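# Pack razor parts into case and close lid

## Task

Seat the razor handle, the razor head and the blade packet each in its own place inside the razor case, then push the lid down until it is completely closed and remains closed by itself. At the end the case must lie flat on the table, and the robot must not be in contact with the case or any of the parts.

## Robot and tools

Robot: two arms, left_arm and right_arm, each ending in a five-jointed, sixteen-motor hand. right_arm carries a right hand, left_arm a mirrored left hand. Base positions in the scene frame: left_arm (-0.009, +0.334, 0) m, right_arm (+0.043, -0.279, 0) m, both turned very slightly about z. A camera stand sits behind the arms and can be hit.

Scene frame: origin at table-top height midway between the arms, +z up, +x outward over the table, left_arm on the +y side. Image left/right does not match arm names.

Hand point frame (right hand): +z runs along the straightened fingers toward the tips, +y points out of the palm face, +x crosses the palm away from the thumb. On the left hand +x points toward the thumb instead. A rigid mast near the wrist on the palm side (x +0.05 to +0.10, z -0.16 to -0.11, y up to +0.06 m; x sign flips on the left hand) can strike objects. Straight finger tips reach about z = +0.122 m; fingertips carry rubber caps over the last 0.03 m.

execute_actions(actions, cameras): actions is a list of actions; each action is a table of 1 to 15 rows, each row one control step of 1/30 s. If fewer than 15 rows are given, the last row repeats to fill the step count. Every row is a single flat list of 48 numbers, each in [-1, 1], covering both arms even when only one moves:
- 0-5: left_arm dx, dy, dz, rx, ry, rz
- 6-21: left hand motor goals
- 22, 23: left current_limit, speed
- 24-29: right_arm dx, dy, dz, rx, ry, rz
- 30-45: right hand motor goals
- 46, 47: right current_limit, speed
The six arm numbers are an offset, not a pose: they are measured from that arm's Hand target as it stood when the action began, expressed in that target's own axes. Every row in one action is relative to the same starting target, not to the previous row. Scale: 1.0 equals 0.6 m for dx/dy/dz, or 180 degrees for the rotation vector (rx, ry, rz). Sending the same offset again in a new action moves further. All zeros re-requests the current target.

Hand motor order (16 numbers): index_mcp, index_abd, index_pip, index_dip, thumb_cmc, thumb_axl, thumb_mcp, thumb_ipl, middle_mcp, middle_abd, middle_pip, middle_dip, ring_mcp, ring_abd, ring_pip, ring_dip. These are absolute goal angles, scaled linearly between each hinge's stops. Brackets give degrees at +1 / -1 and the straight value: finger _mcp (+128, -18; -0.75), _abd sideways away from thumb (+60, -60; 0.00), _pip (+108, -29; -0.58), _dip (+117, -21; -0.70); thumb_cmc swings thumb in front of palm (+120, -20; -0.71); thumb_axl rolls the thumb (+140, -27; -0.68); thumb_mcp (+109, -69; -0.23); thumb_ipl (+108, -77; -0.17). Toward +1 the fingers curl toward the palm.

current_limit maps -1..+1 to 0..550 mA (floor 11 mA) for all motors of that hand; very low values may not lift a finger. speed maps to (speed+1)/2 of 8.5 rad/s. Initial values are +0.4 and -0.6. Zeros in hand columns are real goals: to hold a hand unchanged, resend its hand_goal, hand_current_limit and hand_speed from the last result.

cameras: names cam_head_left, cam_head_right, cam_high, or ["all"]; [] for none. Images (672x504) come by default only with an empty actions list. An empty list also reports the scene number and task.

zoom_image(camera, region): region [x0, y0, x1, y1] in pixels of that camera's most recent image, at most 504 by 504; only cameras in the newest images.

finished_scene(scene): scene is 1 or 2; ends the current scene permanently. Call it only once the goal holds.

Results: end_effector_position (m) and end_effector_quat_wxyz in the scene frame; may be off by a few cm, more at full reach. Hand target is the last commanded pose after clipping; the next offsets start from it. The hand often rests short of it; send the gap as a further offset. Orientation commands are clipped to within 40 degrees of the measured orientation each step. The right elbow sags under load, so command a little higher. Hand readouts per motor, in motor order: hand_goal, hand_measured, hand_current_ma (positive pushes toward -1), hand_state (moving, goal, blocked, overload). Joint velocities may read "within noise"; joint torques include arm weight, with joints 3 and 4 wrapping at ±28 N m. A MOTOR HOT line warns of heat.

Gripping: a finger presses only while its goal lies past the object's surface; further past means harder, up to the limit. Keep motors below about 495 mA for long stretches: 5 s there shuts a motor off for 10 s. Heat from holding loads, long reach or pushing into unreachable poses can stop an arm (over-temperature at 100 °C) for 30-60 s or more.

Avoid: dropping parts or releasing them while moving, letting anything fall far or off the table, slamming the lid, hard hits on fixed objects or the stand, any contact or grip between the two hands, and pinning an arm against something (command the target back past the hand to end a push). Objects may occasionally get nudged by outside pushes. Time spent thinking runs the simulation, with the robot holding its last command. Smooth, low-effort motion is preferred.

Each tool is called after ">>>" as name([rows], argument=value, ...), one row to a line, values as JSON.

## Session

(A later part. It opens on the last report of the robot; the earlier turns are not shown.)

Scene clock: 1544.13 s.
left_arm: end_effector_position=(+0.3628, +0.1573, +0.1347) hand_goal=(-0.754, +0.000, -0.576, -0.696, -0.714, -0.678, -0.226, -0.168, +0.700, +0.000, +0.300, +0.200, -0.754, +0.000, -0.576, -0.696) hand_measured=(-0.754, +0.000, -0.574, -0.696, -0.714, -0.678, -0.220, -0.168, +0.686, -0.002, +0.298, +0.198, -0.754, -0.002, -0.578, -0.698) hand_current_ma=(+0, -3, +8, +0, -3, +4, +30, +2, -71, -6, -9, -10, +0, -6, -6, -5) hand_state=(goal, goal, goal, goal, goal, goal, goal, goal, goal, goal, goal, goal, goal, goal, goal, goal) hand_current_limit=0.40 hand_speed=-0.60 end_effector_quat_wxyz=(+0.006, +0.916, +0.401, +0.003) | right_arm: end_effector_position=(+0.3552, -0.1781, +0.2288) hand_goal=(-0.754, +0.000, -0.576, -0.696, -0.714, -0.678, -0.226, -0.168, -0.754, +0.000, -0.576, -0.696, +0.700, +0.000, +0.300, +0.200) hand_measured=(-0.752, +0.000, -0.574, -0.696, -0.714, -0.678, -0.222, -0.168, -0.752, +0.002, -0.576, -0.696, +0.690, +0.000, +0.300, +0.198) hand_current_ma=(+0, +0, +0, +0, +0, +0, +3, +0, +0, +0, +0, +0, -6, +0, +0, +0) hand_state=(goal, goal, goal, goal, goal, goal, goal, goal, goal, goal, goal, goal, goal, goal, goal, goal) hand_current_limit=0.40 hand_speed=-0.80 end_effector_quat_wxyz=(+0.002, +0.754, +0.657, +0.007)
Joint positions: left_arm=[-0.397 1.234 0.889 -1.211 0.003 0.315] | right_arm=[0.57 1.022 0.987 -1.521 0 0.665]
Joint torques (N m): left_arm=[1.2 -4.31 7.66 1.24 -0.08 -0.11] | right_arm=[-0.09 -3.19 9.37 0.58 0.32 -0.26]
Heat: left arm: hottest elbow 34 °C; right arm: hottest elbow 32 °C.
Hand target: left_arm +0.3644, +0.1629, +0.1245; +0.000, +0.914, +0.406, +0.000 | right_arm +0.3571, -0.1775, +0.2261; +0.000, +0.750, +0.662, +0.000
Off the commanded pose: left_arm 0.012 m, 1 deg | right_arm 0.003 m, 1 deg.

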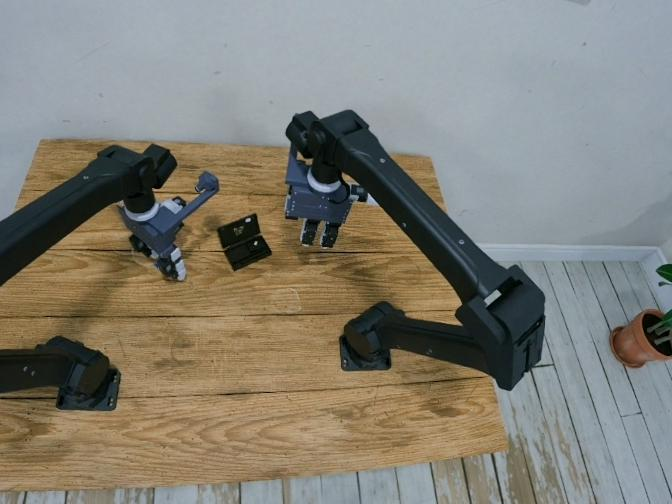

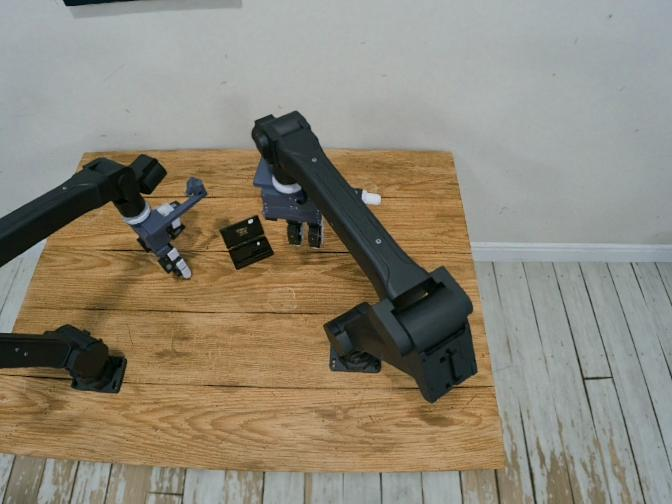

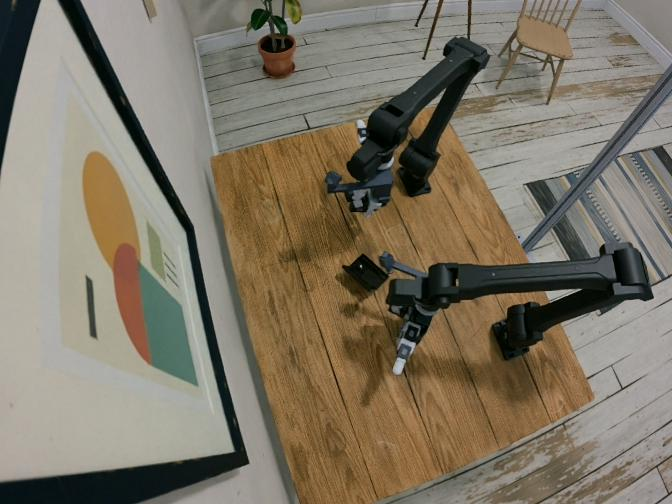

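>>> execute_actions([
  [[0.002,-0.0065,0.003,0,0,0,-0.754,0.0,-0.576,-0.696,-0.714,-0.678,-0.226,-0.168,0.7,0,0.3,0.2,-0.754,0.0,-0.576,-0.696,0.4,-0.6,0,0,0,0,0,0,-0.754,0,-0.576,-0.696,-0.714,-0.678,-0.226,-0.168,-0.754,0,-0.576,-0.696,0.7,0,0.3,0.2,0.4,-0.8]],
], cameras=["cam_head_right","cam_head_left","cam_high"])

>>> zoom_image(camera="cam_head_right", region=[150, 235, 200, 285])

>>> zoom_image(camera="cam_head_left", region=[140, 235, 190, 285])

>>> zoom_image(camera="cam_high", region=[390, 310, 420, 350])

Scene clock: 1554.50 s.
left_arm: end_effector_position=(+0.3637, +0.1590, +0.1342) hand_goal=(-0.754, +0.000, -0.576, -0.696, -0.714, -0.678, -0.226, -0.168, +0.700, +0.000, +0.300, +0.200, -0.754, +0.000, -0.576, -0.696) hand_measured=(-0.754, +0.010, -0.574, -0.696, -0.714, -0.678, -0.220, -0.168, +0.686, -0.002, +0.298, +0.198, -0.754, -0.002, -0.578, -0.698) hand_current_ma=(+0, +39, +5, +0, -3, +4, +30, +2, -71, -6, -9, -10, +0, -6, -6, -5) hand_state=(goal, goal, goal, goal, goal, goal, goal, goal, goal, goal, goal, goal, goal, goal, goal, goal) hand_current_limit=0.40 hand_speed=-0.60 end_effector_quat_wxyz=(+0.007, +0.915, +0.402, +0.004) | right_arm: end_effector_position=(+0.3552, -0.1781, +0.2288) hand_goal=(-0.754, +0.000, -0.576, -0.696, -0.714, -0.678, -0.226, -0.168, -0.754, +0.000, -0.576, -0.696, +0.700, +0.000, +0.300, +0.200) hand_measured=(-0.752, +0.000, -0.574, -0.696, -0.714, -0.678, -0.222, -0.168, -0.752, +0.002, -0.576, -0.696, +0.690, +0.000, +0.300, +0.198) hand_current_ma=(+0, +0, +0, +0, +0, +0, +3, +0, +0, +0, +0, +0, -6, +0, +0, +0) hand_state=(goal, goal, goal, goal, goal, goal, goal, goal, goal, goal, goal, goal, goal, goal, goal, goal) hand_current_limit=0.40 hand_speed=-0.80 end_effector_quat_wxyz=(+0.002, +0.754, +0.657, +0.007)
Joint positions: left_arm=[-0.392 1.234 0.887 -1.208 0.003 0.317] | right_arm=[0.57 1.022 0.987 -1.521 0 0.665]
Joint torques (N m): left_arm=[0.85 -4.54 7.02 1.26 -0.09 -0.06] | right_arm=[-0.03 -3.14 9.37 0.59 0.31 -0.26]
Heat: left arm: hottest elbow 34 °C; right arm: hottest elbow 32 °C.
Hand target: left_arm +0.3623, +0.1663, +0.1227; +0.000, +0.914, +0.406, +0.000 | right_arm +0.3571, -0.1775, +0.2261; +0.000, +0.750, +0.662, +0.000
Off the commanded pose: left_arm 0.014 m, 1 deg | right_arm 0.003 m, 1 deg.

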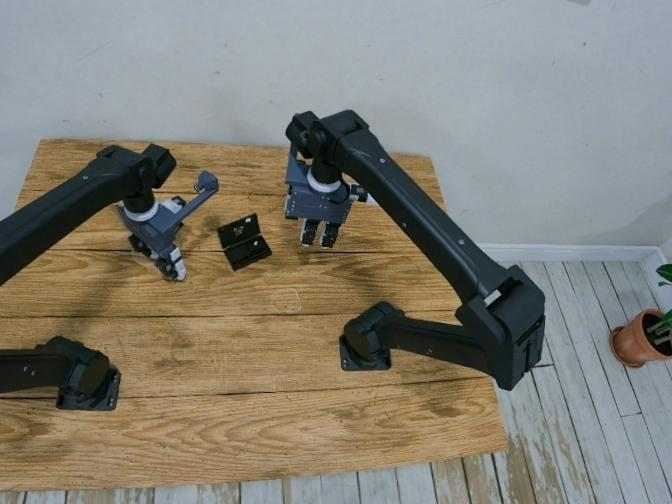

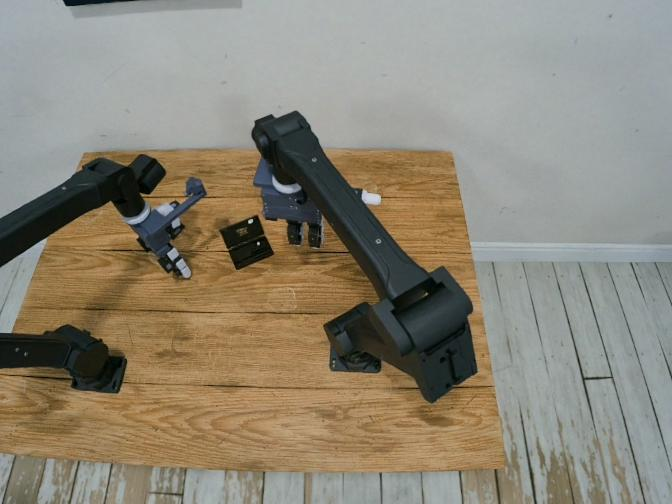

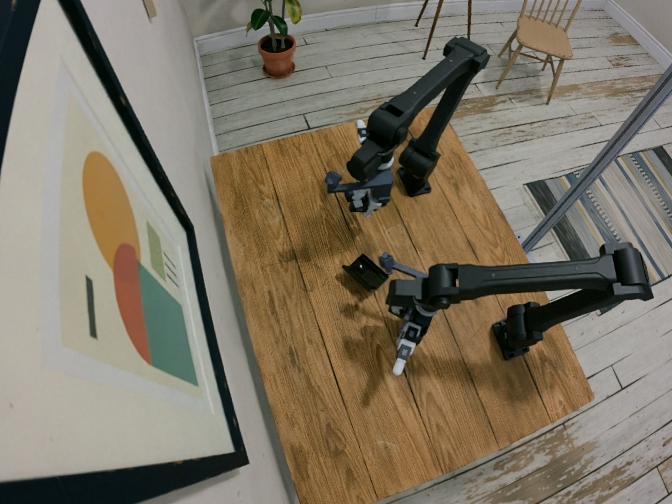

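Scaled by 10.080 from the camera's 672x504 image, which has a finer 960x720 frame.

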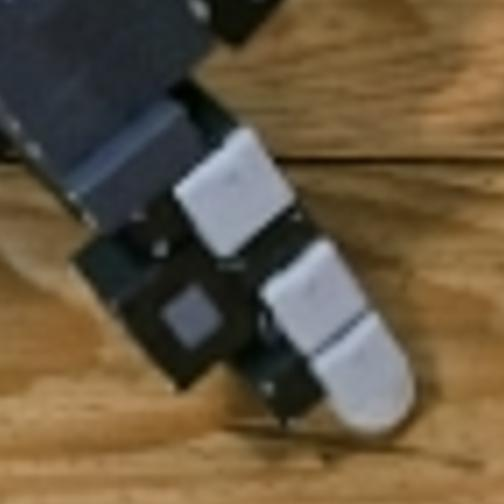

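Scaled by 10.080 from the camera's 672x504 image, which has a finer 960x720 frame.

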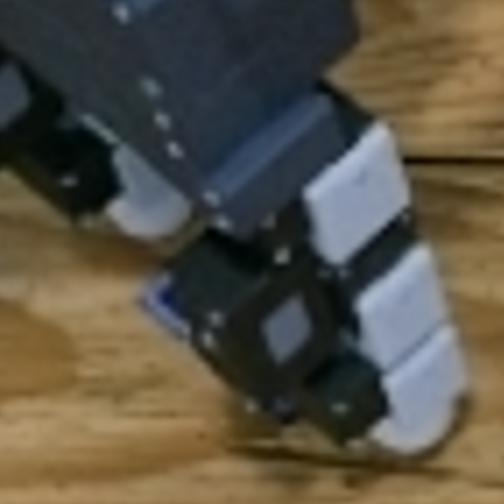

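Scaled by 12.600 from the camera's 672x504 image, which has a finer 960x720 frame.

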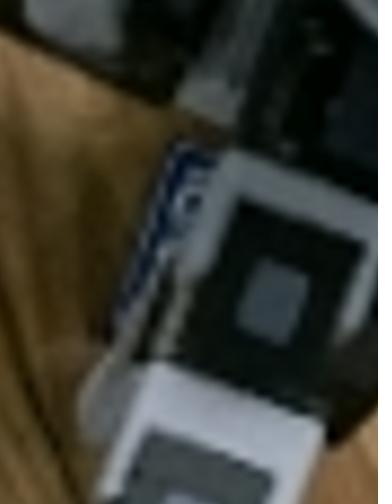

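>>> execute_actions([
  [[-0.0015,-0.004,-0.02,0,0,0,-0.754,0.0,-0.576,-0.696,-0.714,-0.678,-0.226,-0.168,0.7,0,0.3,0.2,-0.754,0.0,-0.576,-0.696,0.4,-0.6,0,0,0,0,0,0,-0.754,0,-0.576,-0.696,-0.714,-0.678,-0.226,-0.168,-0.754,0,-0.576,-0.696,0.7,0,0.3,0.2,0.4,-0.8]],
  [[0,0,0.018,0,0,0,-0.754,0.0,-0.576,-0.696,-0.714,-0.678,-0.226,-0.168,0.7,0,0.3,0.2,-0.754,0.0,-0.576,-0.696,0.4,-0.6,0,0,0,0,0,0,-0.754,0,-0.576,-0.696,-0.714,-0.678,-0.226,-0.168,-0.754,0,-0.576,-0.696,0.7,0,0.3,0.2,0.4,-0.8]],
], cameras=["cam_head_right","cam_head_left","cam_high"])

>>> zoom_image(camera="cam_head_right", region=[150, 235, 200, 285])

>>> zoom_image(camera="cam_high", region=[390, 310, 420, 350])

Scene clock: 1571.90 s.
left_arm: end_effector_position=(+0.3614, +0.1606, +0.1342) hand_goal=(-0.754, +0.000, -0.576, -0.696, -0.714, -0.678, -0.226, -0.168, +0.700, +0.000, +0.300, +0.200, -0.754, +0.000, -0.576, -0.696) hand_measured=(-0.752, +0.008, -0.574, -0.696, -0.714, -0.678, -0.220, -0.168, +0.686, -0.002, +0.298, +0.198, -0.754, -0.002, -0.578, -0.698) hand_current_ma=(+11, +29, +7, +1, -3, +4, +30, +2, -71, -6, -9, -10, +0, -6, -6, -5) hand_state=(goal, goal, goal, goal, goal, goal, goal, goal, goal, goal, goal, goal, goal, goal, goal, goal) hand_current_limit=0.40 hand_speed=-0.60 end_effector_quat_wxyz=(+0.006, +0.915, +0.403, +0.003) | right_arm: end_effector_position=(+0.3552, -0.1781, +0.2288) hand_goal=(-0.754, +0.000, -0.576, -0.696, -0.714, -0.678, -0.226, -0.168, -0.754, +0.000, -0.576, -0.696, +0.700, +0.000, +0.300, +0.200) hand_measured=(-0.752, +0.000, -0.574, -0.696, -0.714, -0.678, -0.222, -0.168, -0.752, +0.002, -0.576, -0.696, +0.690, +0.000, +0.300, +0.198) hand_current_ma=(+0, +0, +0, +0, +0, +0, +3, +0, +0, +0, +0, +0, -6, +0, +0, +0) hand_state=(goal, goal, goal, goal, goal, goal, goal, goal, goal, goal, goal, goal, goal, goal, goal, goal) hand_current_limit=0.40 hand_speed=-0.80 end_effector_quat_wxyz=(+0.002, +0.754, +0.657, +0.007)
Joint positions: left_arm=[-0.391 1.228 0.883 -1.213 0.003 0.317] | right_arm=[0.57 1.022 0.987 -1.521 0 0.665]
Joint torques (N m): left_arm=[0.97 -4.84 6.98 1.18 -0.06 -0.04] | right_arm=[-0.03 -3.19 9.37 0.59 0.31 -0.26]
Heat: left arm: hottest elbow 35 °C; right arm: hottest elbow 32 °C.
Hand target: left_arm +0.3599, +0.1673, +0.1240; +0.000, +0.914, +0.406, +0.000 | right_arm +0.3571, -0.1775, +0.2261; +0.000, +0.750, +0.662, +0.000
Off the commanded pose: left_arm 0.012 m, 1 deg | right_arm 0.003 m, 1 deg.

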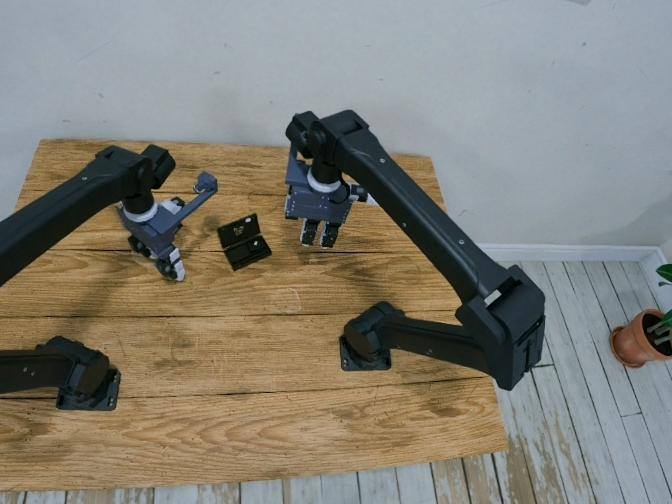

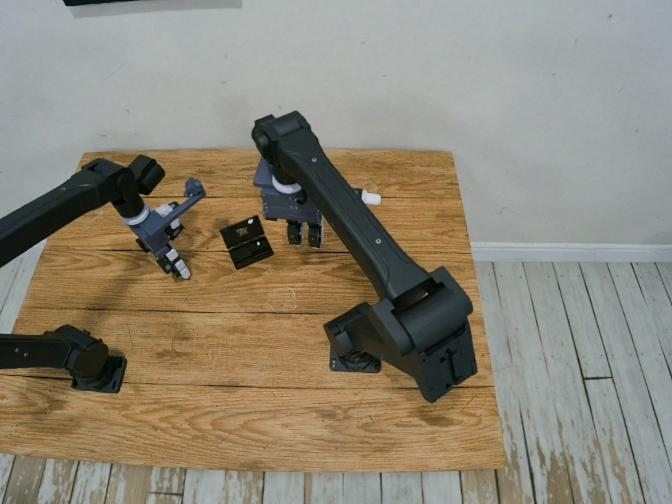

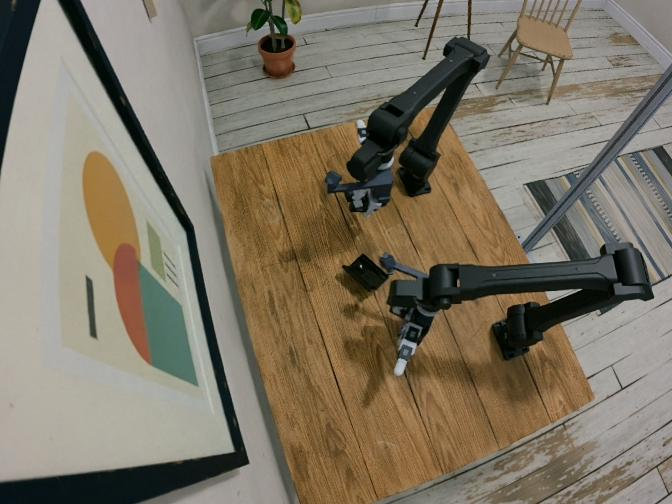

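Scaled by 10.080 from the camera's 672x504 image, which has a finer 960x720 frame.

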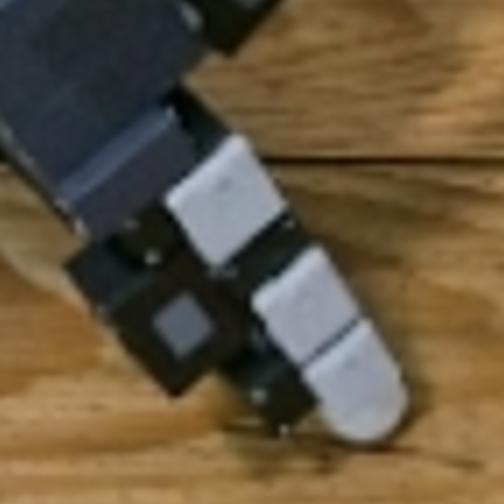

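Scaled by 12.600 from the camera's 672x504 image, which has a finer 960x720 frame.

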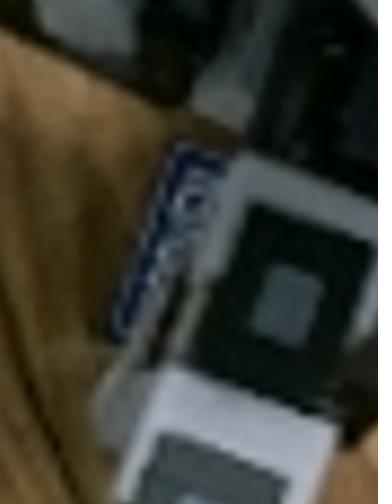

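>>> execute_actions([
  [[0.0,-0.003,-0.012,0,0.004,0,-0.754,0.0,-0.576,-0.696,-0.714,-0.678,-0.226,-0.168,0.7,0,0.3,0.2,-0.754,0.0,-0.576,-0.696,0.4,-0.6,0,0,0,0,0,0,-0.754,0,-0.576,-0.696,-0.714,-0.678,-0.226,-0.168,-0.754,0,-0.576,-0.696,0.7,0,0.3,0.2,0.4,-0.8]],
  [[0,0,0.014,0,0,0,-0.754,0.0,-0.576,-0.696,-0.714,-0.678,-0.226,-0.168,0.7,0,0.3,0.2,-0.754,0.0,-0.576,-0.696,0.4,-0.6,0,0,0,0,0,0,-0.754,0,-0.576,-0.696,-0.714,-0.678,-0.226,-0.168,-0.754,0,-0.576,-0.696,0.7,0,0.3,0.2,0.4,-0.8]],
], cameras=[])

Scene clock: 1581.77 s.
left_arm: end_effector_position=(+0.3619, +0.1627, +0.1341) hand_goal=(-0.754, +0.000, -0.576, -0.696, -0.714, -0.678, -0.226, -0.168, +0.700, +0.000, +0.300, +0.200, -0.754, +0.000, -0.576, -0.696) hand_measured=(-0.752, +0.006, -0.574, -0.696, -0.714, -0.678, -0.220, -0.168, +0.686, -0.002, +0.298, +0.198, -0.754, +0.000, -0.578, -0.698) hand_current_ma=(+10, +26, +5, +1, -3, +4, +30, +2, -71, -6, -9, -10, +1, +0, -6, -5) hand_state=(goal, goal, goal, goal, goal, goal, goal, goal, goal, goal, goal, goal, goal, goal, goal, goal) hand_current_limit=0.40 hand_speed=-0.60 end_effector_quat_wxyz=(+0.004, +0.915, +0.403, +0.010) | right_arm: end_effector_position=(+0.3552, -0.1781, +0.2288) hand_goal=(-0.754, +0.000, -0.576, -0.696, -0.714, -0.678, -0.226, -0.168, -0.754, +0.000, -0.576, -0.696, +0.700, +0.000, +0.300, +0.200) hand_measured=(-0.752, +0.000, -0.574, -0.696, -0.714, -0.678, -0.222, -0.168, -0.752, +0.002, -0.576, -0.696, +0.690, +0.000, +0.300, +0.198) hand_current_ma=(+0, +0, +0, +0, +0, +0, +3, +0, +0, +0, +0, +0, -6, +0, +0, +0) hand_state=(goal, goal, goal, goal, goal, goal, goal, goal, goal, goal, goal, goal, goal, goal, goal, goal) hand_current_limit=0.40 hand_speed=-0.80 end_effector_quat_wxyz=(+0.002, +0.754, +0.657, +0.007)
Joint positions: left_arm=[-0.391 1.223 0.876 -1.204 -0.009 0.317] | right_arm=[0.57 1.022 0.987 -1.521 0 0.665]
Joint torques (N m): left_arm=[0.5 -4.66 6.82 1.21 -0.07 -0.1] | right_arm=[-0.09 -3.19 9.36 0.59 0.31 -0.26]
Heat: left arm: hottest elbow 34 °C; right arm: hottest elbow 32 °C.
Hand target: left_arm +0.3586, +0.1686, +0.1227; -0.002, +0.914, +0.406, +0.006 | right_arm +0.3571, -0.1775, +0.2261; +0.000, +0.750, +0.662, +0.000
Off the commanded pose: left_arm 0.013 m, 1 deg | right_arm 0.003 m, 1 deg.
No camera images: "cameras" was empty.

>>> execute_actions([
  [[0,0,0.003,0,0,0,-0.754,0.15,-0.576,-0.696,-0.714,-0.678,-0.226,-0.168,0.7,0,0.3,0.2,-0.754,-0.15,-0.576,-0.696,0.5,-0.85,0,0,0,0,0,0,-0.754,0,-0.576,-0.696,-0.714,-0.678,-0.226,-0.168,-0.754,0,-0.576,-0.696,0.7,0,0.3,0.2,0.4,-0.8]],
  [[0,0,0,0,0,0,-0.754,0.25,-0.576,-0.696,-0.714,-0.678,-0.226,-0.168,0.7,0,0.3,0.2,-0.754,-0.25,-0.576,-0.696,0.5,-0.85,0,0,0,0,0,0,-0.754,0,-0.576,-0.696,-0.714,-0.678,-0.226,-0.168,-0.754,0,-0.576,-0.696,0.7,0,0.3,0.2,0.4,-0.8]],
], cameras=["cam_head_right","cam_head_left","cam_high"])

>>> zoom_image(camera="cam_head_right", region=[150, 235, 200, 285])

>>> zoom_image(camera="cam_high", region=[390, 310, 420, 350])

Scene clock: 1594.10 s.
left_arm: end_effector_position=(+0.3634, +0.1635, +0.1336) hand_goal=(-0.754, +0.250, -0.576, -0.696, -0.714, -0.678, -0.226, -0.168, +0.700, +0.000, +0.300, +0.200, -0.754, -0.250, -0.576, -0.696) hand_measured=(-0.754, +0.112, -0.576, -0.696, -0.714, -0.678, -0.220, -0.168, +0.686, -0.002, +0.298, +0.198, -0.754, -0.162, -0.578, -0.698) hand_current_ma=(-1, -413, +1, +1, -3, +4, +30, +2, -71, -6, -9, -10, +0, +380, -6, -5) hand_state=(goal, blocked, goal, goal, goal, goal, goal, goal, goal, goal, goal, goal, goal, blocked, goal, goal) hand_current_limit=0.50 hand_speed=-0.85 end_effector_quat_wxyz=(+0.004, +0.915, +0.403, +0.015) | right_arm: end_effector_position=(+0.3552, -0.1781, +0.2288) hand_goal=(-0.754, +0.000, -0.576, -0.696, -0.714, -0.678, -0.226, -0.168, -0.754, +0.000, -0.576, -0.696, +0.700, +0.000, +0.300, +0.200) hand_measured=(-0.752, +0.000, -0.574, -0.696, -0.714, -0.678, -0.222, -0.168, -0.752, +0.002, -0.576, -0.696, +0.690, +0.000, +0.300, +0.198) hand_current_ma=(+0, +0, +0, +0, +0, +0, +3, +0, +0, +0, +0, +0, -6, +0, +0, +0) hand_state=(goal, goal, goal, goal, goal, goal, goal, goal, goal, goal, goal, goal, goal, goal, goal, goal) hand_current_limit=0.40 hand_speed=-0.80 end_effector_quat_wxyz=(+0.002, +0.754, +0.657, +0.007)
Joint positions: left_arm=[-0.39 1.222 0.873 -1.195 -0.016 0.317] | right_arm=[0.57 1.022 0.987 -1.521 0 0.665]
Joint torques (N m): left_arm=[0.85 -4.42 6.83 0.95 0.19 -0.12] | right_arm=[-0.03 -3.14 9.37 0.59 0.31 -0.26]
Heat: left arm: hottest elbow 34 °C; right arm: hottest elbow 32 °C.
Hand target: left_arm +0.3586, +0.1686, +0.1210; -0.002, +0.914, +0.406, +0.006 | right_arm +0.3571, -0.1775, +0.2261; +0.000, +0.750, +0.662, +0.000
Off the commanded pose: left_arm 0.014 m, 1 deg | right_arm 0.003 m, 1 deg.

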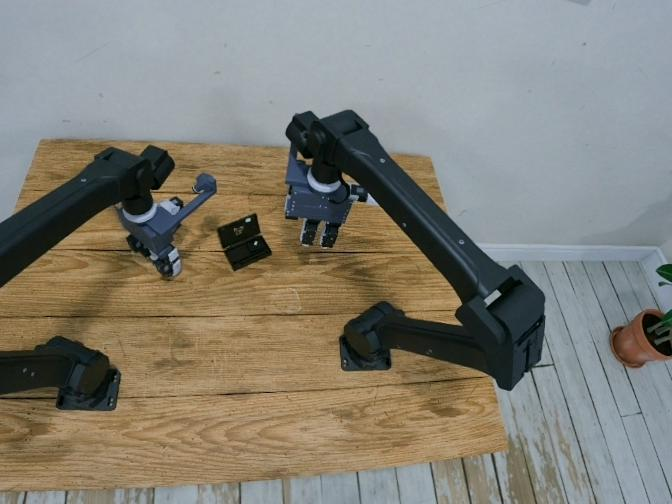

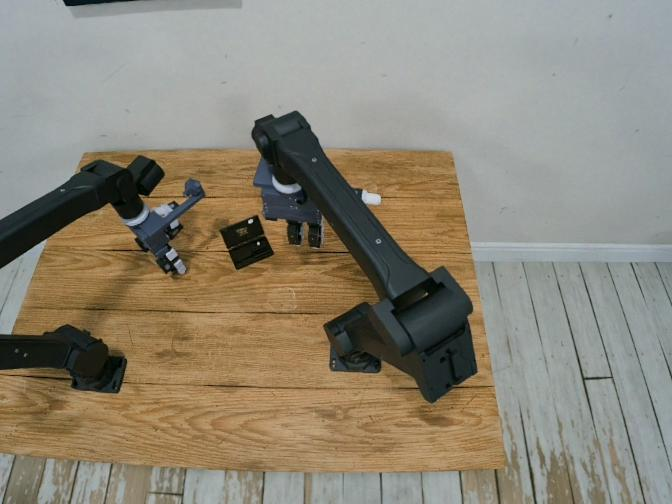

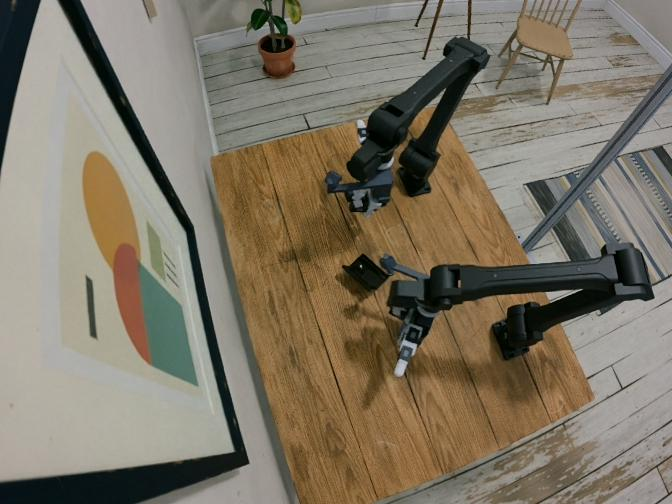

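Scaled by 10.080 from the camera's 672x504 image, which has a finer 960x720 frame.

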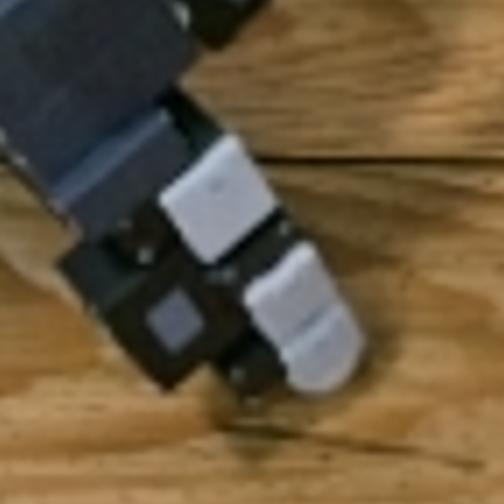

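Scaled by 12.600 from the camera's 672x504 image, which has a finer 960x720 frame.

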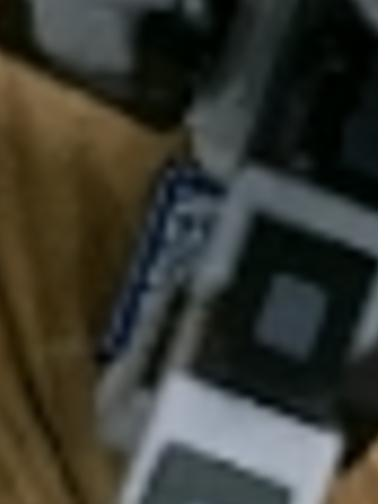

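>>> execute_actions([
  [[0.003,0.017,-0.022,0,0,0,-0.754,0.3,-0.576,-0.696,-0.714,-0.678,-0.226,-0.168,0.7,0,0.3,0.2,-0.754,-0.3,-0.576,-0.696,0.6,-0.85,0,0,0,0,0,0,-0.754,0,-0.576,-0.696,-0.714,-0.678,-0.226,-0.168,-0.754,0,-0.576,-0.696,0.7,0,0.3,0.2,0.4,-0.8]],
  [[0.003,0.017,-0.022,0,0,0,-0.754,0.3,-0.576,-0.696,-0.714,-0.678,-0.226,-0.168,0.7,0,0.3,0.2,-0.754,-0.3,-0.576,-0.696,0.6,-0.85,0,0,0,0,0,0,-0.754,0,-0.576,-0.696,-0.714,-0.678,-0.226,-0.168,-0.754,0,-0.576,-0.696,0.7,0,0.3,0.2,0.4,-0.8]],
  [[0,0,-0.01,0,0,0,-0.754,0.3,-0.576,-0.696,-0.714,-0.678,-0.226,-0.168,0.7,0,0.3,0.2,-0.754,-0.3,-0.576,-0.696,0.6,-0.85,0,0,0,0,0,0,-0.754,0,-0.576,-0.696,-0.714,-0.678,-0.226,-0.168,-0.754,0,-0.576,-0.696,0.7,0,0.3,0.2,0.4,-0.8]],
], cameras=["cam_head_right","cam_head_left","cam_high"])

>>> zoom_image(camera="cam_head_right", region=[150, 235, 200, 285])

>>> zoom_image(camera="cam_high", region=[390, 310, 420, 350])

Scene clock: 1608.43 s.
left_arm: end_effector_position=(+0.3609, +0.1645, +0.1348) hand_goal=(-0.754, +0.300, -0.576, -0.696, -0.714, -0.678, -0.226, -0.168, +0.700, +0.000, +0.300, +0.200, -0.754, -0.300, -0.576, -0.696) hand_measured=(-0.744, +0.112, -0.570, -0.694, -0.714, -0.678, -0.220, -0.168, +0.686, -0.002, +0.298, +0.198, -0.754, -0.164, -0.578, -0.698) hand_current_ma=(+48, -440, +25, +7, -3, +4, +30, +2, -71, -6, -9, -10, -1, +440, -6, -5) hand_state=(goal, blocked, goal, goal, goal, goal, goal, goal, goal, goal, goal, goal, goal, blocked, goal, goal) hand_current_limit=0.60 hand_speed=-0.85 end_effector_quat_wxyz=(-0.015, +0.915, +0.404, -0.004) | right_arm: end_effector_position=(+0.3552, -0.1781, +0.2288) hand_goal=(-0.754, +0.000, -0.576, -0.696, -0.714, -0.678, -0.226, -0.168, -0.754, +0.000, -0.576, -0.696, +0.700, +0.000, +0.300, +0.200) hand_measured=(-0.752, +0.000, -0.574, -0.696, -0.714, -0.678, -0.222, -0.168, -0.752, +0.002, -0.576, -0.696, +0.690, +0.000, +0.300, +0.198) hand_current_ma=(+0, +0, +0, +0, +0, +0, +3, +0, +0, +0, +0, +0, -6, +0, +0, +0) hand_state=(goal, goal, goal, goal, goal, goal, goal, goal, goal, goal, goal, goal, goal, goal, goal, goal) hand_current_limit=0.40 hand_speed=-0.80 end_effector_quat_wxyz=(+0.002, +0.754, +0.657, +0.007)
Joint positions: left_arm=[-0.39 1.246 0.909 -1.261 -0.015 0.315] | right_arm=[0.57 1.022 0.987 -1.521 0 0.665]
Joint torques (N m): left_arm=[-0.09 -5.07 12.33 0.16 0.15 -0.18] | right_arm=[-0.03 -3.14 9.37 0.59 0.31 -0.27]
Heat: left arm: hottest elbow 34 °C; right arm: hottest elbow 32 °C.
Hand target: left_arm +0.3759, +0.1573, +0.1534; -0.002, +0.914, +0.406, +0.006 | right_arm +0.3571, -0.1775, +0.2261; +0.000, +0.750, +0.662, +0.000
Off the commanded pose: left_arm 0.025 m, 2 deg | right_arm 0.003 m, 1 deg.

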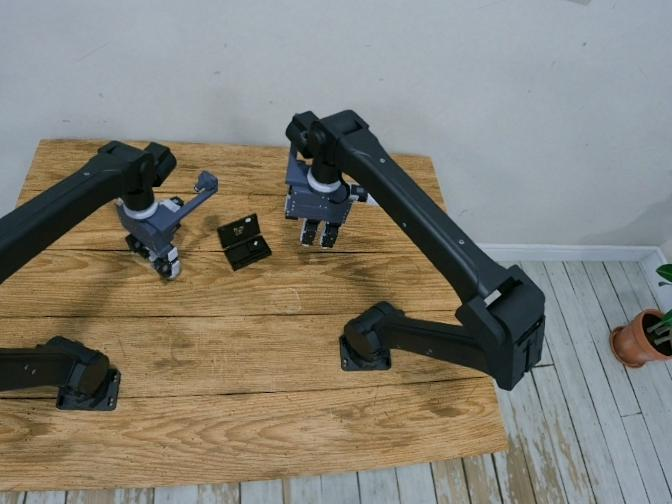

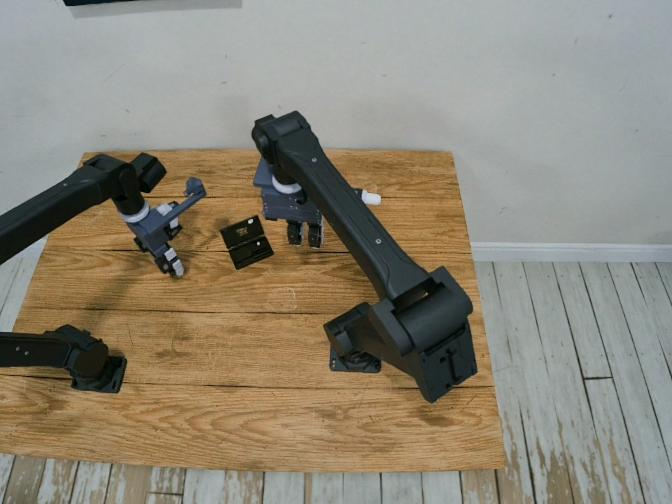

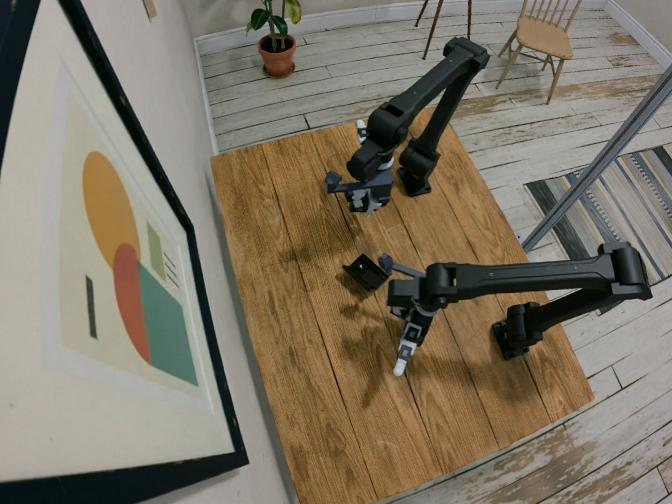

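Scaled by 10.080 from the camera's 672x504 image, which has a finer 960x720 frame.

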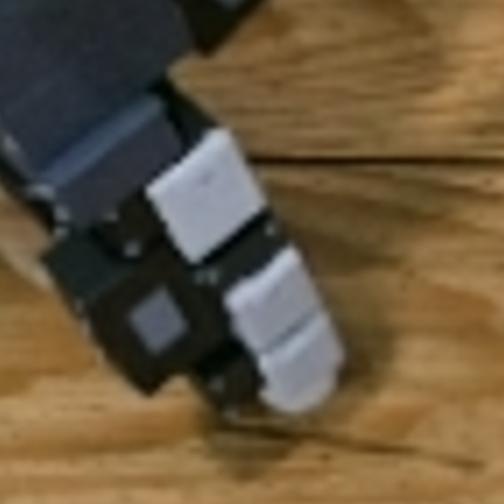

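Scaled by 12.600 from the camera's 672x504 image, which has a finer 960x720 frame.

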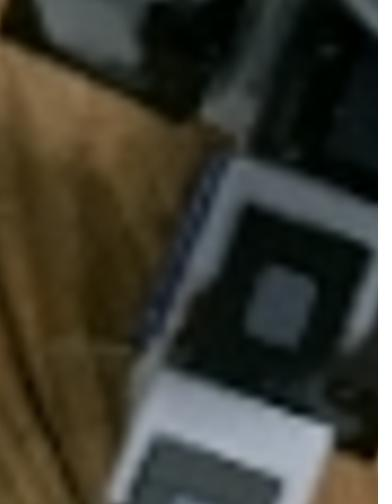

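>>> execute_actions([
  [[0.0,0.0,-0.02,0,0,0,-0.754,0.3,-0.576,-0.696,-0.714,-0.678,-0.226,-0.168,0.7,0,0.3,0.2,-0.754,-0.3,-0.576,-0.696,0.6,-0.85,0,0,0,0,0,0,-0.754,0,-0.576,-0.696,-0.714,-0.678,-0.226,-0.168,-0.754,0,-0.576,-0.696,0.7,0,0.3,0.2,0.4,-0.8]],
], cameras=["cam_head_right","cam_head_left","cam_high"])

>>> zoom_image(camera="cam_head_right", region=[150, 235, 200, 285])

>>> zoom_image(camera="cam_high", region=[390, 310, 420, 350])

Scene clock: 1615.07 s.
left_arm: end_effector_position=(+0.3621, +0.1640, +0.1440) hand_goal=(-0.754, +0.300, -0.576, -0.696, -0.714, -0.678, -0.226, -0.168, +0.700, +0.000, +0.300, +0.200, -0.754, -0.300, -0.576, -0.696) hand_measured=(-0.744, +0.112, -0.570, -0.694, -0.714, -0.678, -0.220, -0.168, +0.686, -0.002, +0.298, +0.198, -0.754, -0.164, -0.578, -0.698) hand_current_ma=(+46, -440, +25, +7, -3, +4, +30, +2, -71, -6, -9, -10, -1, +440, -6, -5) hand_state=(goal, blocked, goal, goal, goal, goal, goal, goal, goal, goal, goal, goal, goal, blocked, goal, goal) hand_current_limit=0.60 hand_speed=-0.85 end_effector_quat_wxyz=(-0.018, +0.915, +0.404, -0.006) | right_arm: end_effector_position=(+0.3552, -0.1781, +0.2288) hand_goal=(-0.754, +0.000, -0.576, -0.696, -0.714, -0.678, -0.226, -0.168, -0.754, +0.000, -0.576, -0.696, +0.700, +0.000, +0.300, +0.200) hand_measured=(-0.752, +0.000, -0.574, -0.696, -0.714, -0.678, -0.222, -0.168, -0.752, +0.002, -0.576, -0.696, +0.690, +0.000, +0.300, +0.198) hand_current_ma=(+0, +0, +0, +0, +0, +0, +3, +0, +0, +0, +0, +0, -6, +0, +0, +0) hand_state=(goal, goal, goal, goal, goal, goal, goal, goal, goal, goal, goal, goal, goal, goal, goal, goal) hand_current_limit=0.40 hand_speed=-0.80 end_effector_quat_wxyz=(+0.002, +0.754, +0.657, +0.007)
Joint positions: left_arm=[-0.39 1.246 0.935 -1.295 -0.015 0.315] | right_arm=[0.57 1.022 0.987 -1.521 0 0.665]
Joint torques (N m): left_arm=[-0.26 -5.83 12.29 0.18 0.13 -0.16] | right_arm=[-0.09 -3.19 9.37 0.58 0.31 -0.26]
Heat: left arm: hottest elbow 35 °C; right arm: hottest elbow 32 °C.
Hand target: left_arm +0.3758, +0.1573, +0.1654; -0.002, +0.914, +0.406, +0.006 | right_arm +0.3571, -0.1775, +0.2261; +0.000, +0.750, +0.662, +0.000
Off the commanded pose: left_arm 0.026 m, 2 deg | right_arm 0.003 m, 1 deg.

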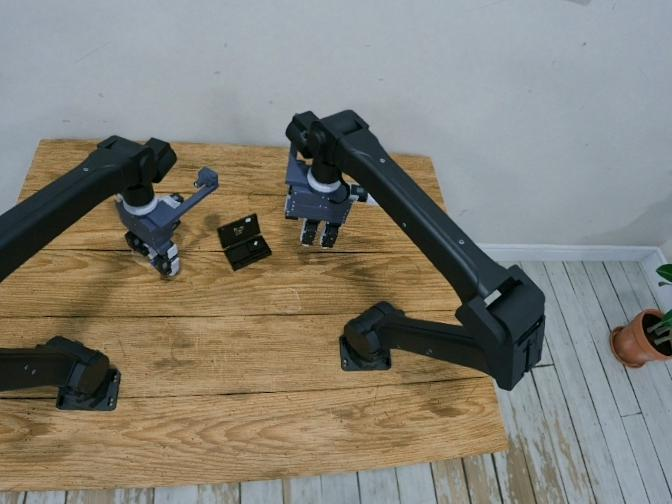

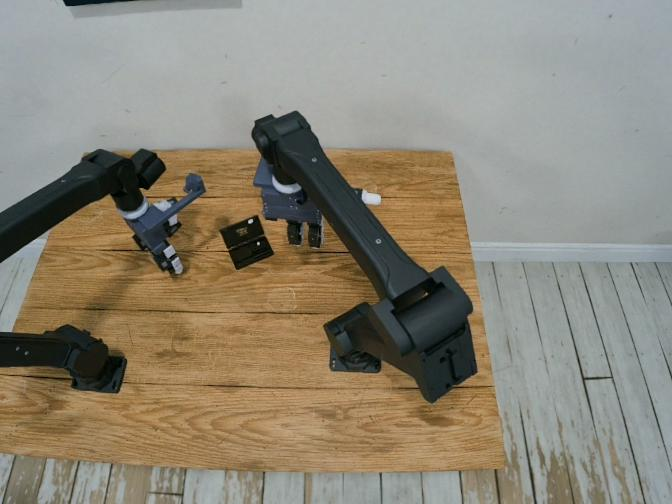

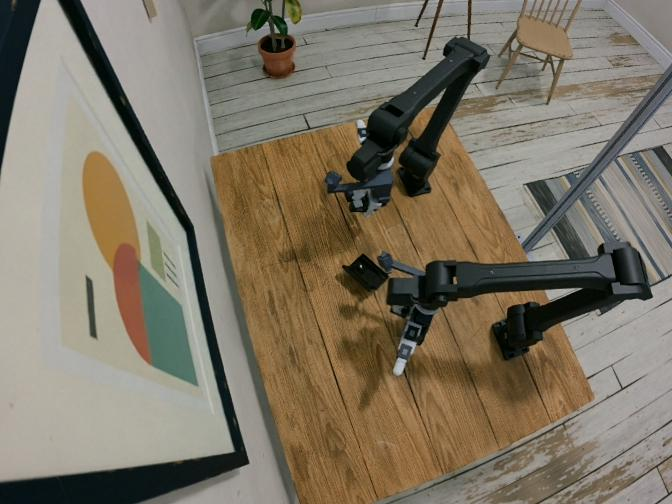

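Scaled by 10.080 from the camera's 672x504 image, which has a finer 960x720 frame.

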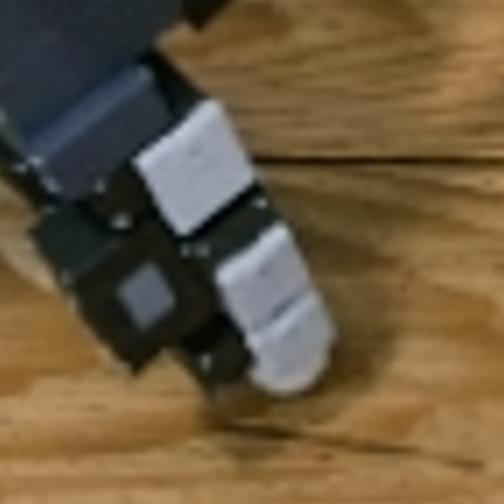

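Scaled by 12.600 from the camera's 672x504 image, which has a finer 960x720 frame.

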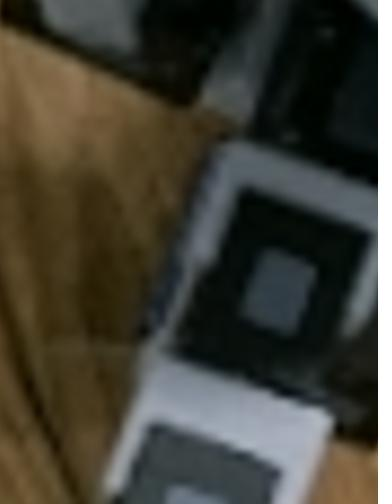

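>>> execute_actions([
  [[0.0,0.0,-0.025,0,0,0,-0.754,0.3,-0.576,-0.696,-0.714,-0.678,-0.226,-0.168,0.7,0,0.3,0.2,-0.754,-0.3,-0.576,-0.696,0.6,-0.85,-0.08,-0.05,0,0,0,0.08,-0.754,0,-0.576,-0.696,-0.714,-0.678,-0.226,-0.168,-0.754,0,-0.576,-0.696,0.7,0,0.3,0.2,0.4,-0.8]],
  [[0.0,0.0,-0.025,0,0,0,-0.754,0.3,-0.576,-0.696,-0.714,-0.678,-0.226,-0.168,0.7,0,0.3,0.2,-0.754,-0.3,-0.576,-0.696,0.6,-0.85,-0.09,-0.05,0,0,0,0.08,-0.754,0,-0.576,-0.696,-0.714,-0.678,-0.226,-0.168,-0.754,0,-0.576,-0.696,0.7,0,0.3,0.2,0.4,-0.8]],
], cameras=["cam_head_right","cam_head_left","cam_high"])

>>> zoom_image(camera="cam_head_right", region=[140, 225, 200, 285])

>>> zoom_image(camera="cam_high", region=[380, 290, 440, 350])

Scene clock: 1640.10 s.
left_arm: end_effector_position=(+0.3635, +0.1634, +0.1731) hand_goal=(-0.754, +0.300, -0.576, -0.696, -0.714, -0.678, -0.226, -0.168, +0.700, +0.000, +0.300, +0.200, -0.754, -0.300, -0.576, -0.696) hand_measured=(-0.746, +0.112, -0.570, -0.694, -0.714, -0.678, -0.220, -0.168, +0.686, -0.002, +0.298, +0.198, -0.754, -0.164, -0.578, -0.698) hand_current_ma=(+39, -440, +24, +7, -3, +4, +30, +2, -71, -6, -9, -10, -1, +440, -6, -5) hand_state=(goal, blocked, goal, goal, goal, goal, goal, goal, goal, goal, goal, goal, goal, blocked, goal, goal) hand_current_limit=0.60 hand_speed=-0.85 end_effector_quat_wxyz=(-0.018, +0.915, +0.404, -0.007) | right_arm: end_effector_position=(+0.2769, -0.2549, +0.2302) hand_goal=(-0.754, +0.000, -0.576, -0.696, -0.714, -0.678, -0.226, -0.168, -0.754, +0.000, -0.576, -0.696, +0.700, +0.000, +0.300, +0.200) hand_measured=(-0.752, +0.000, -0.574, -0.696, -0.712, -0.678, -0.222, -0.168, -0.752, +0.002, -0.576, -0.696, +0.690, +0.000, +0.300, +0.198) hand_current_ma=(+1, +0, +0, +0, +0, +0, +3, +0, +1, +0, +0, +0, -6, +0, +0, +0) hand_state=(goal, goal, goal, goal, goal, goal, goal, goal, goal, goal, goal, goal, goal, goal, goal, goal) hand_current_limit=0.40 hand_speed=-0.80 end_effector_quat_wxyz=(-0.001, +0.884, +0.467, +0.012)
Joint positions: left_arm=[-0.39 1.228 1 -1.378 -0.015 0.315] | right_arm=[0.514 0.815 0.88 -1.611 -0.003 1.072]
Joint torques (N m): left_arm=[-0.21 -5.66 12.44 0.24 0.13 -0.23] | right_arm=[-0.67 -0.91 8.53 0.36 0.45 0.07]
Heat: left arm: hottest elbow 38 °C; right arm: hottest elbow 32 °C.
Hand target: left_arm +0.3755, +0.1570, +0.1954; -0.002, +0.914, +0.406, +0.006 | right_arm +0.2737, -0.2606, +0.2260; +0.000, +0.891, +0.454, +0.000
Off the commanded pose: left_arm 0.026 m, 2 deg | right_arm 0.008 m, 2 deg.

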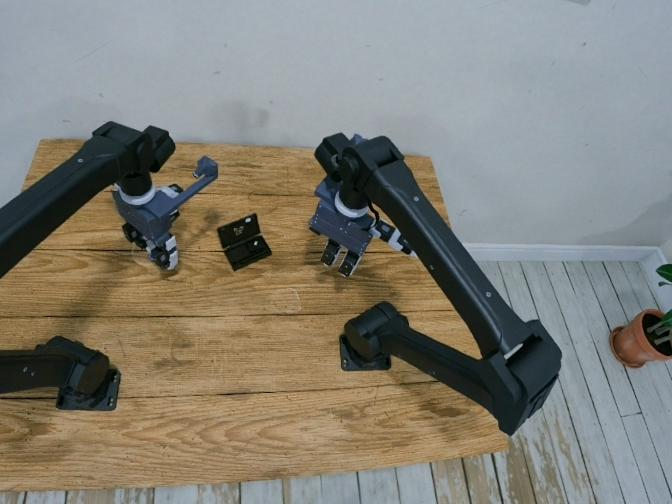

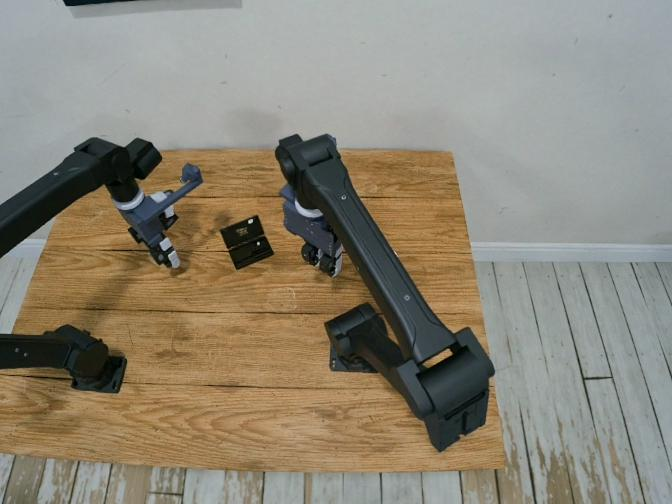

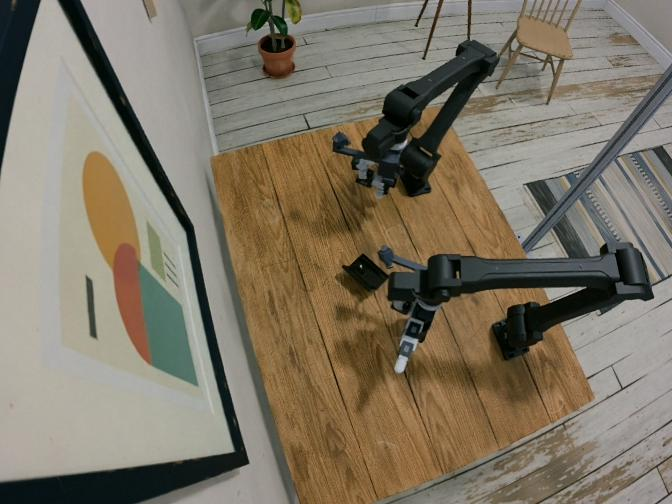

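Scaled by 8.400 from the camera's 672x504 image, which has a finer 960x720 frame.

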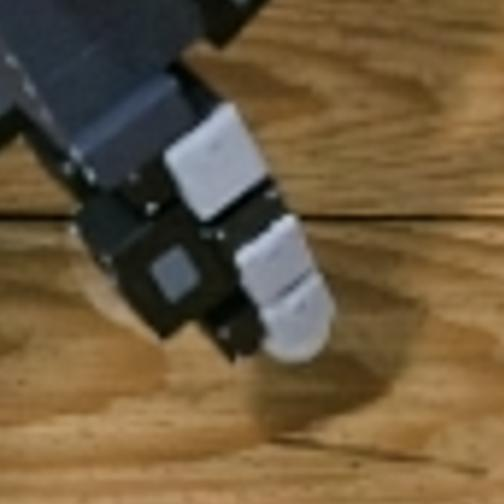

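Scaled by 8.400 from the camera's 672x504 image, which has a finer 960x720 frame.

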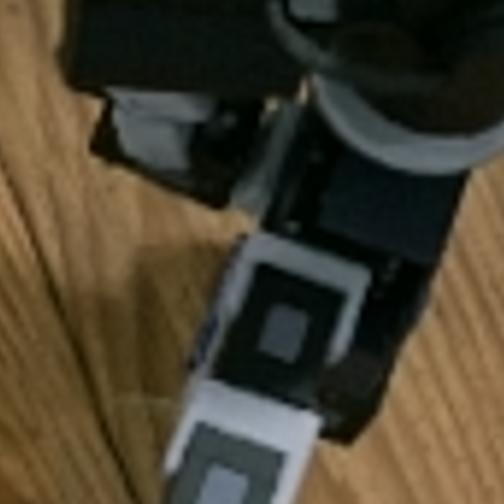

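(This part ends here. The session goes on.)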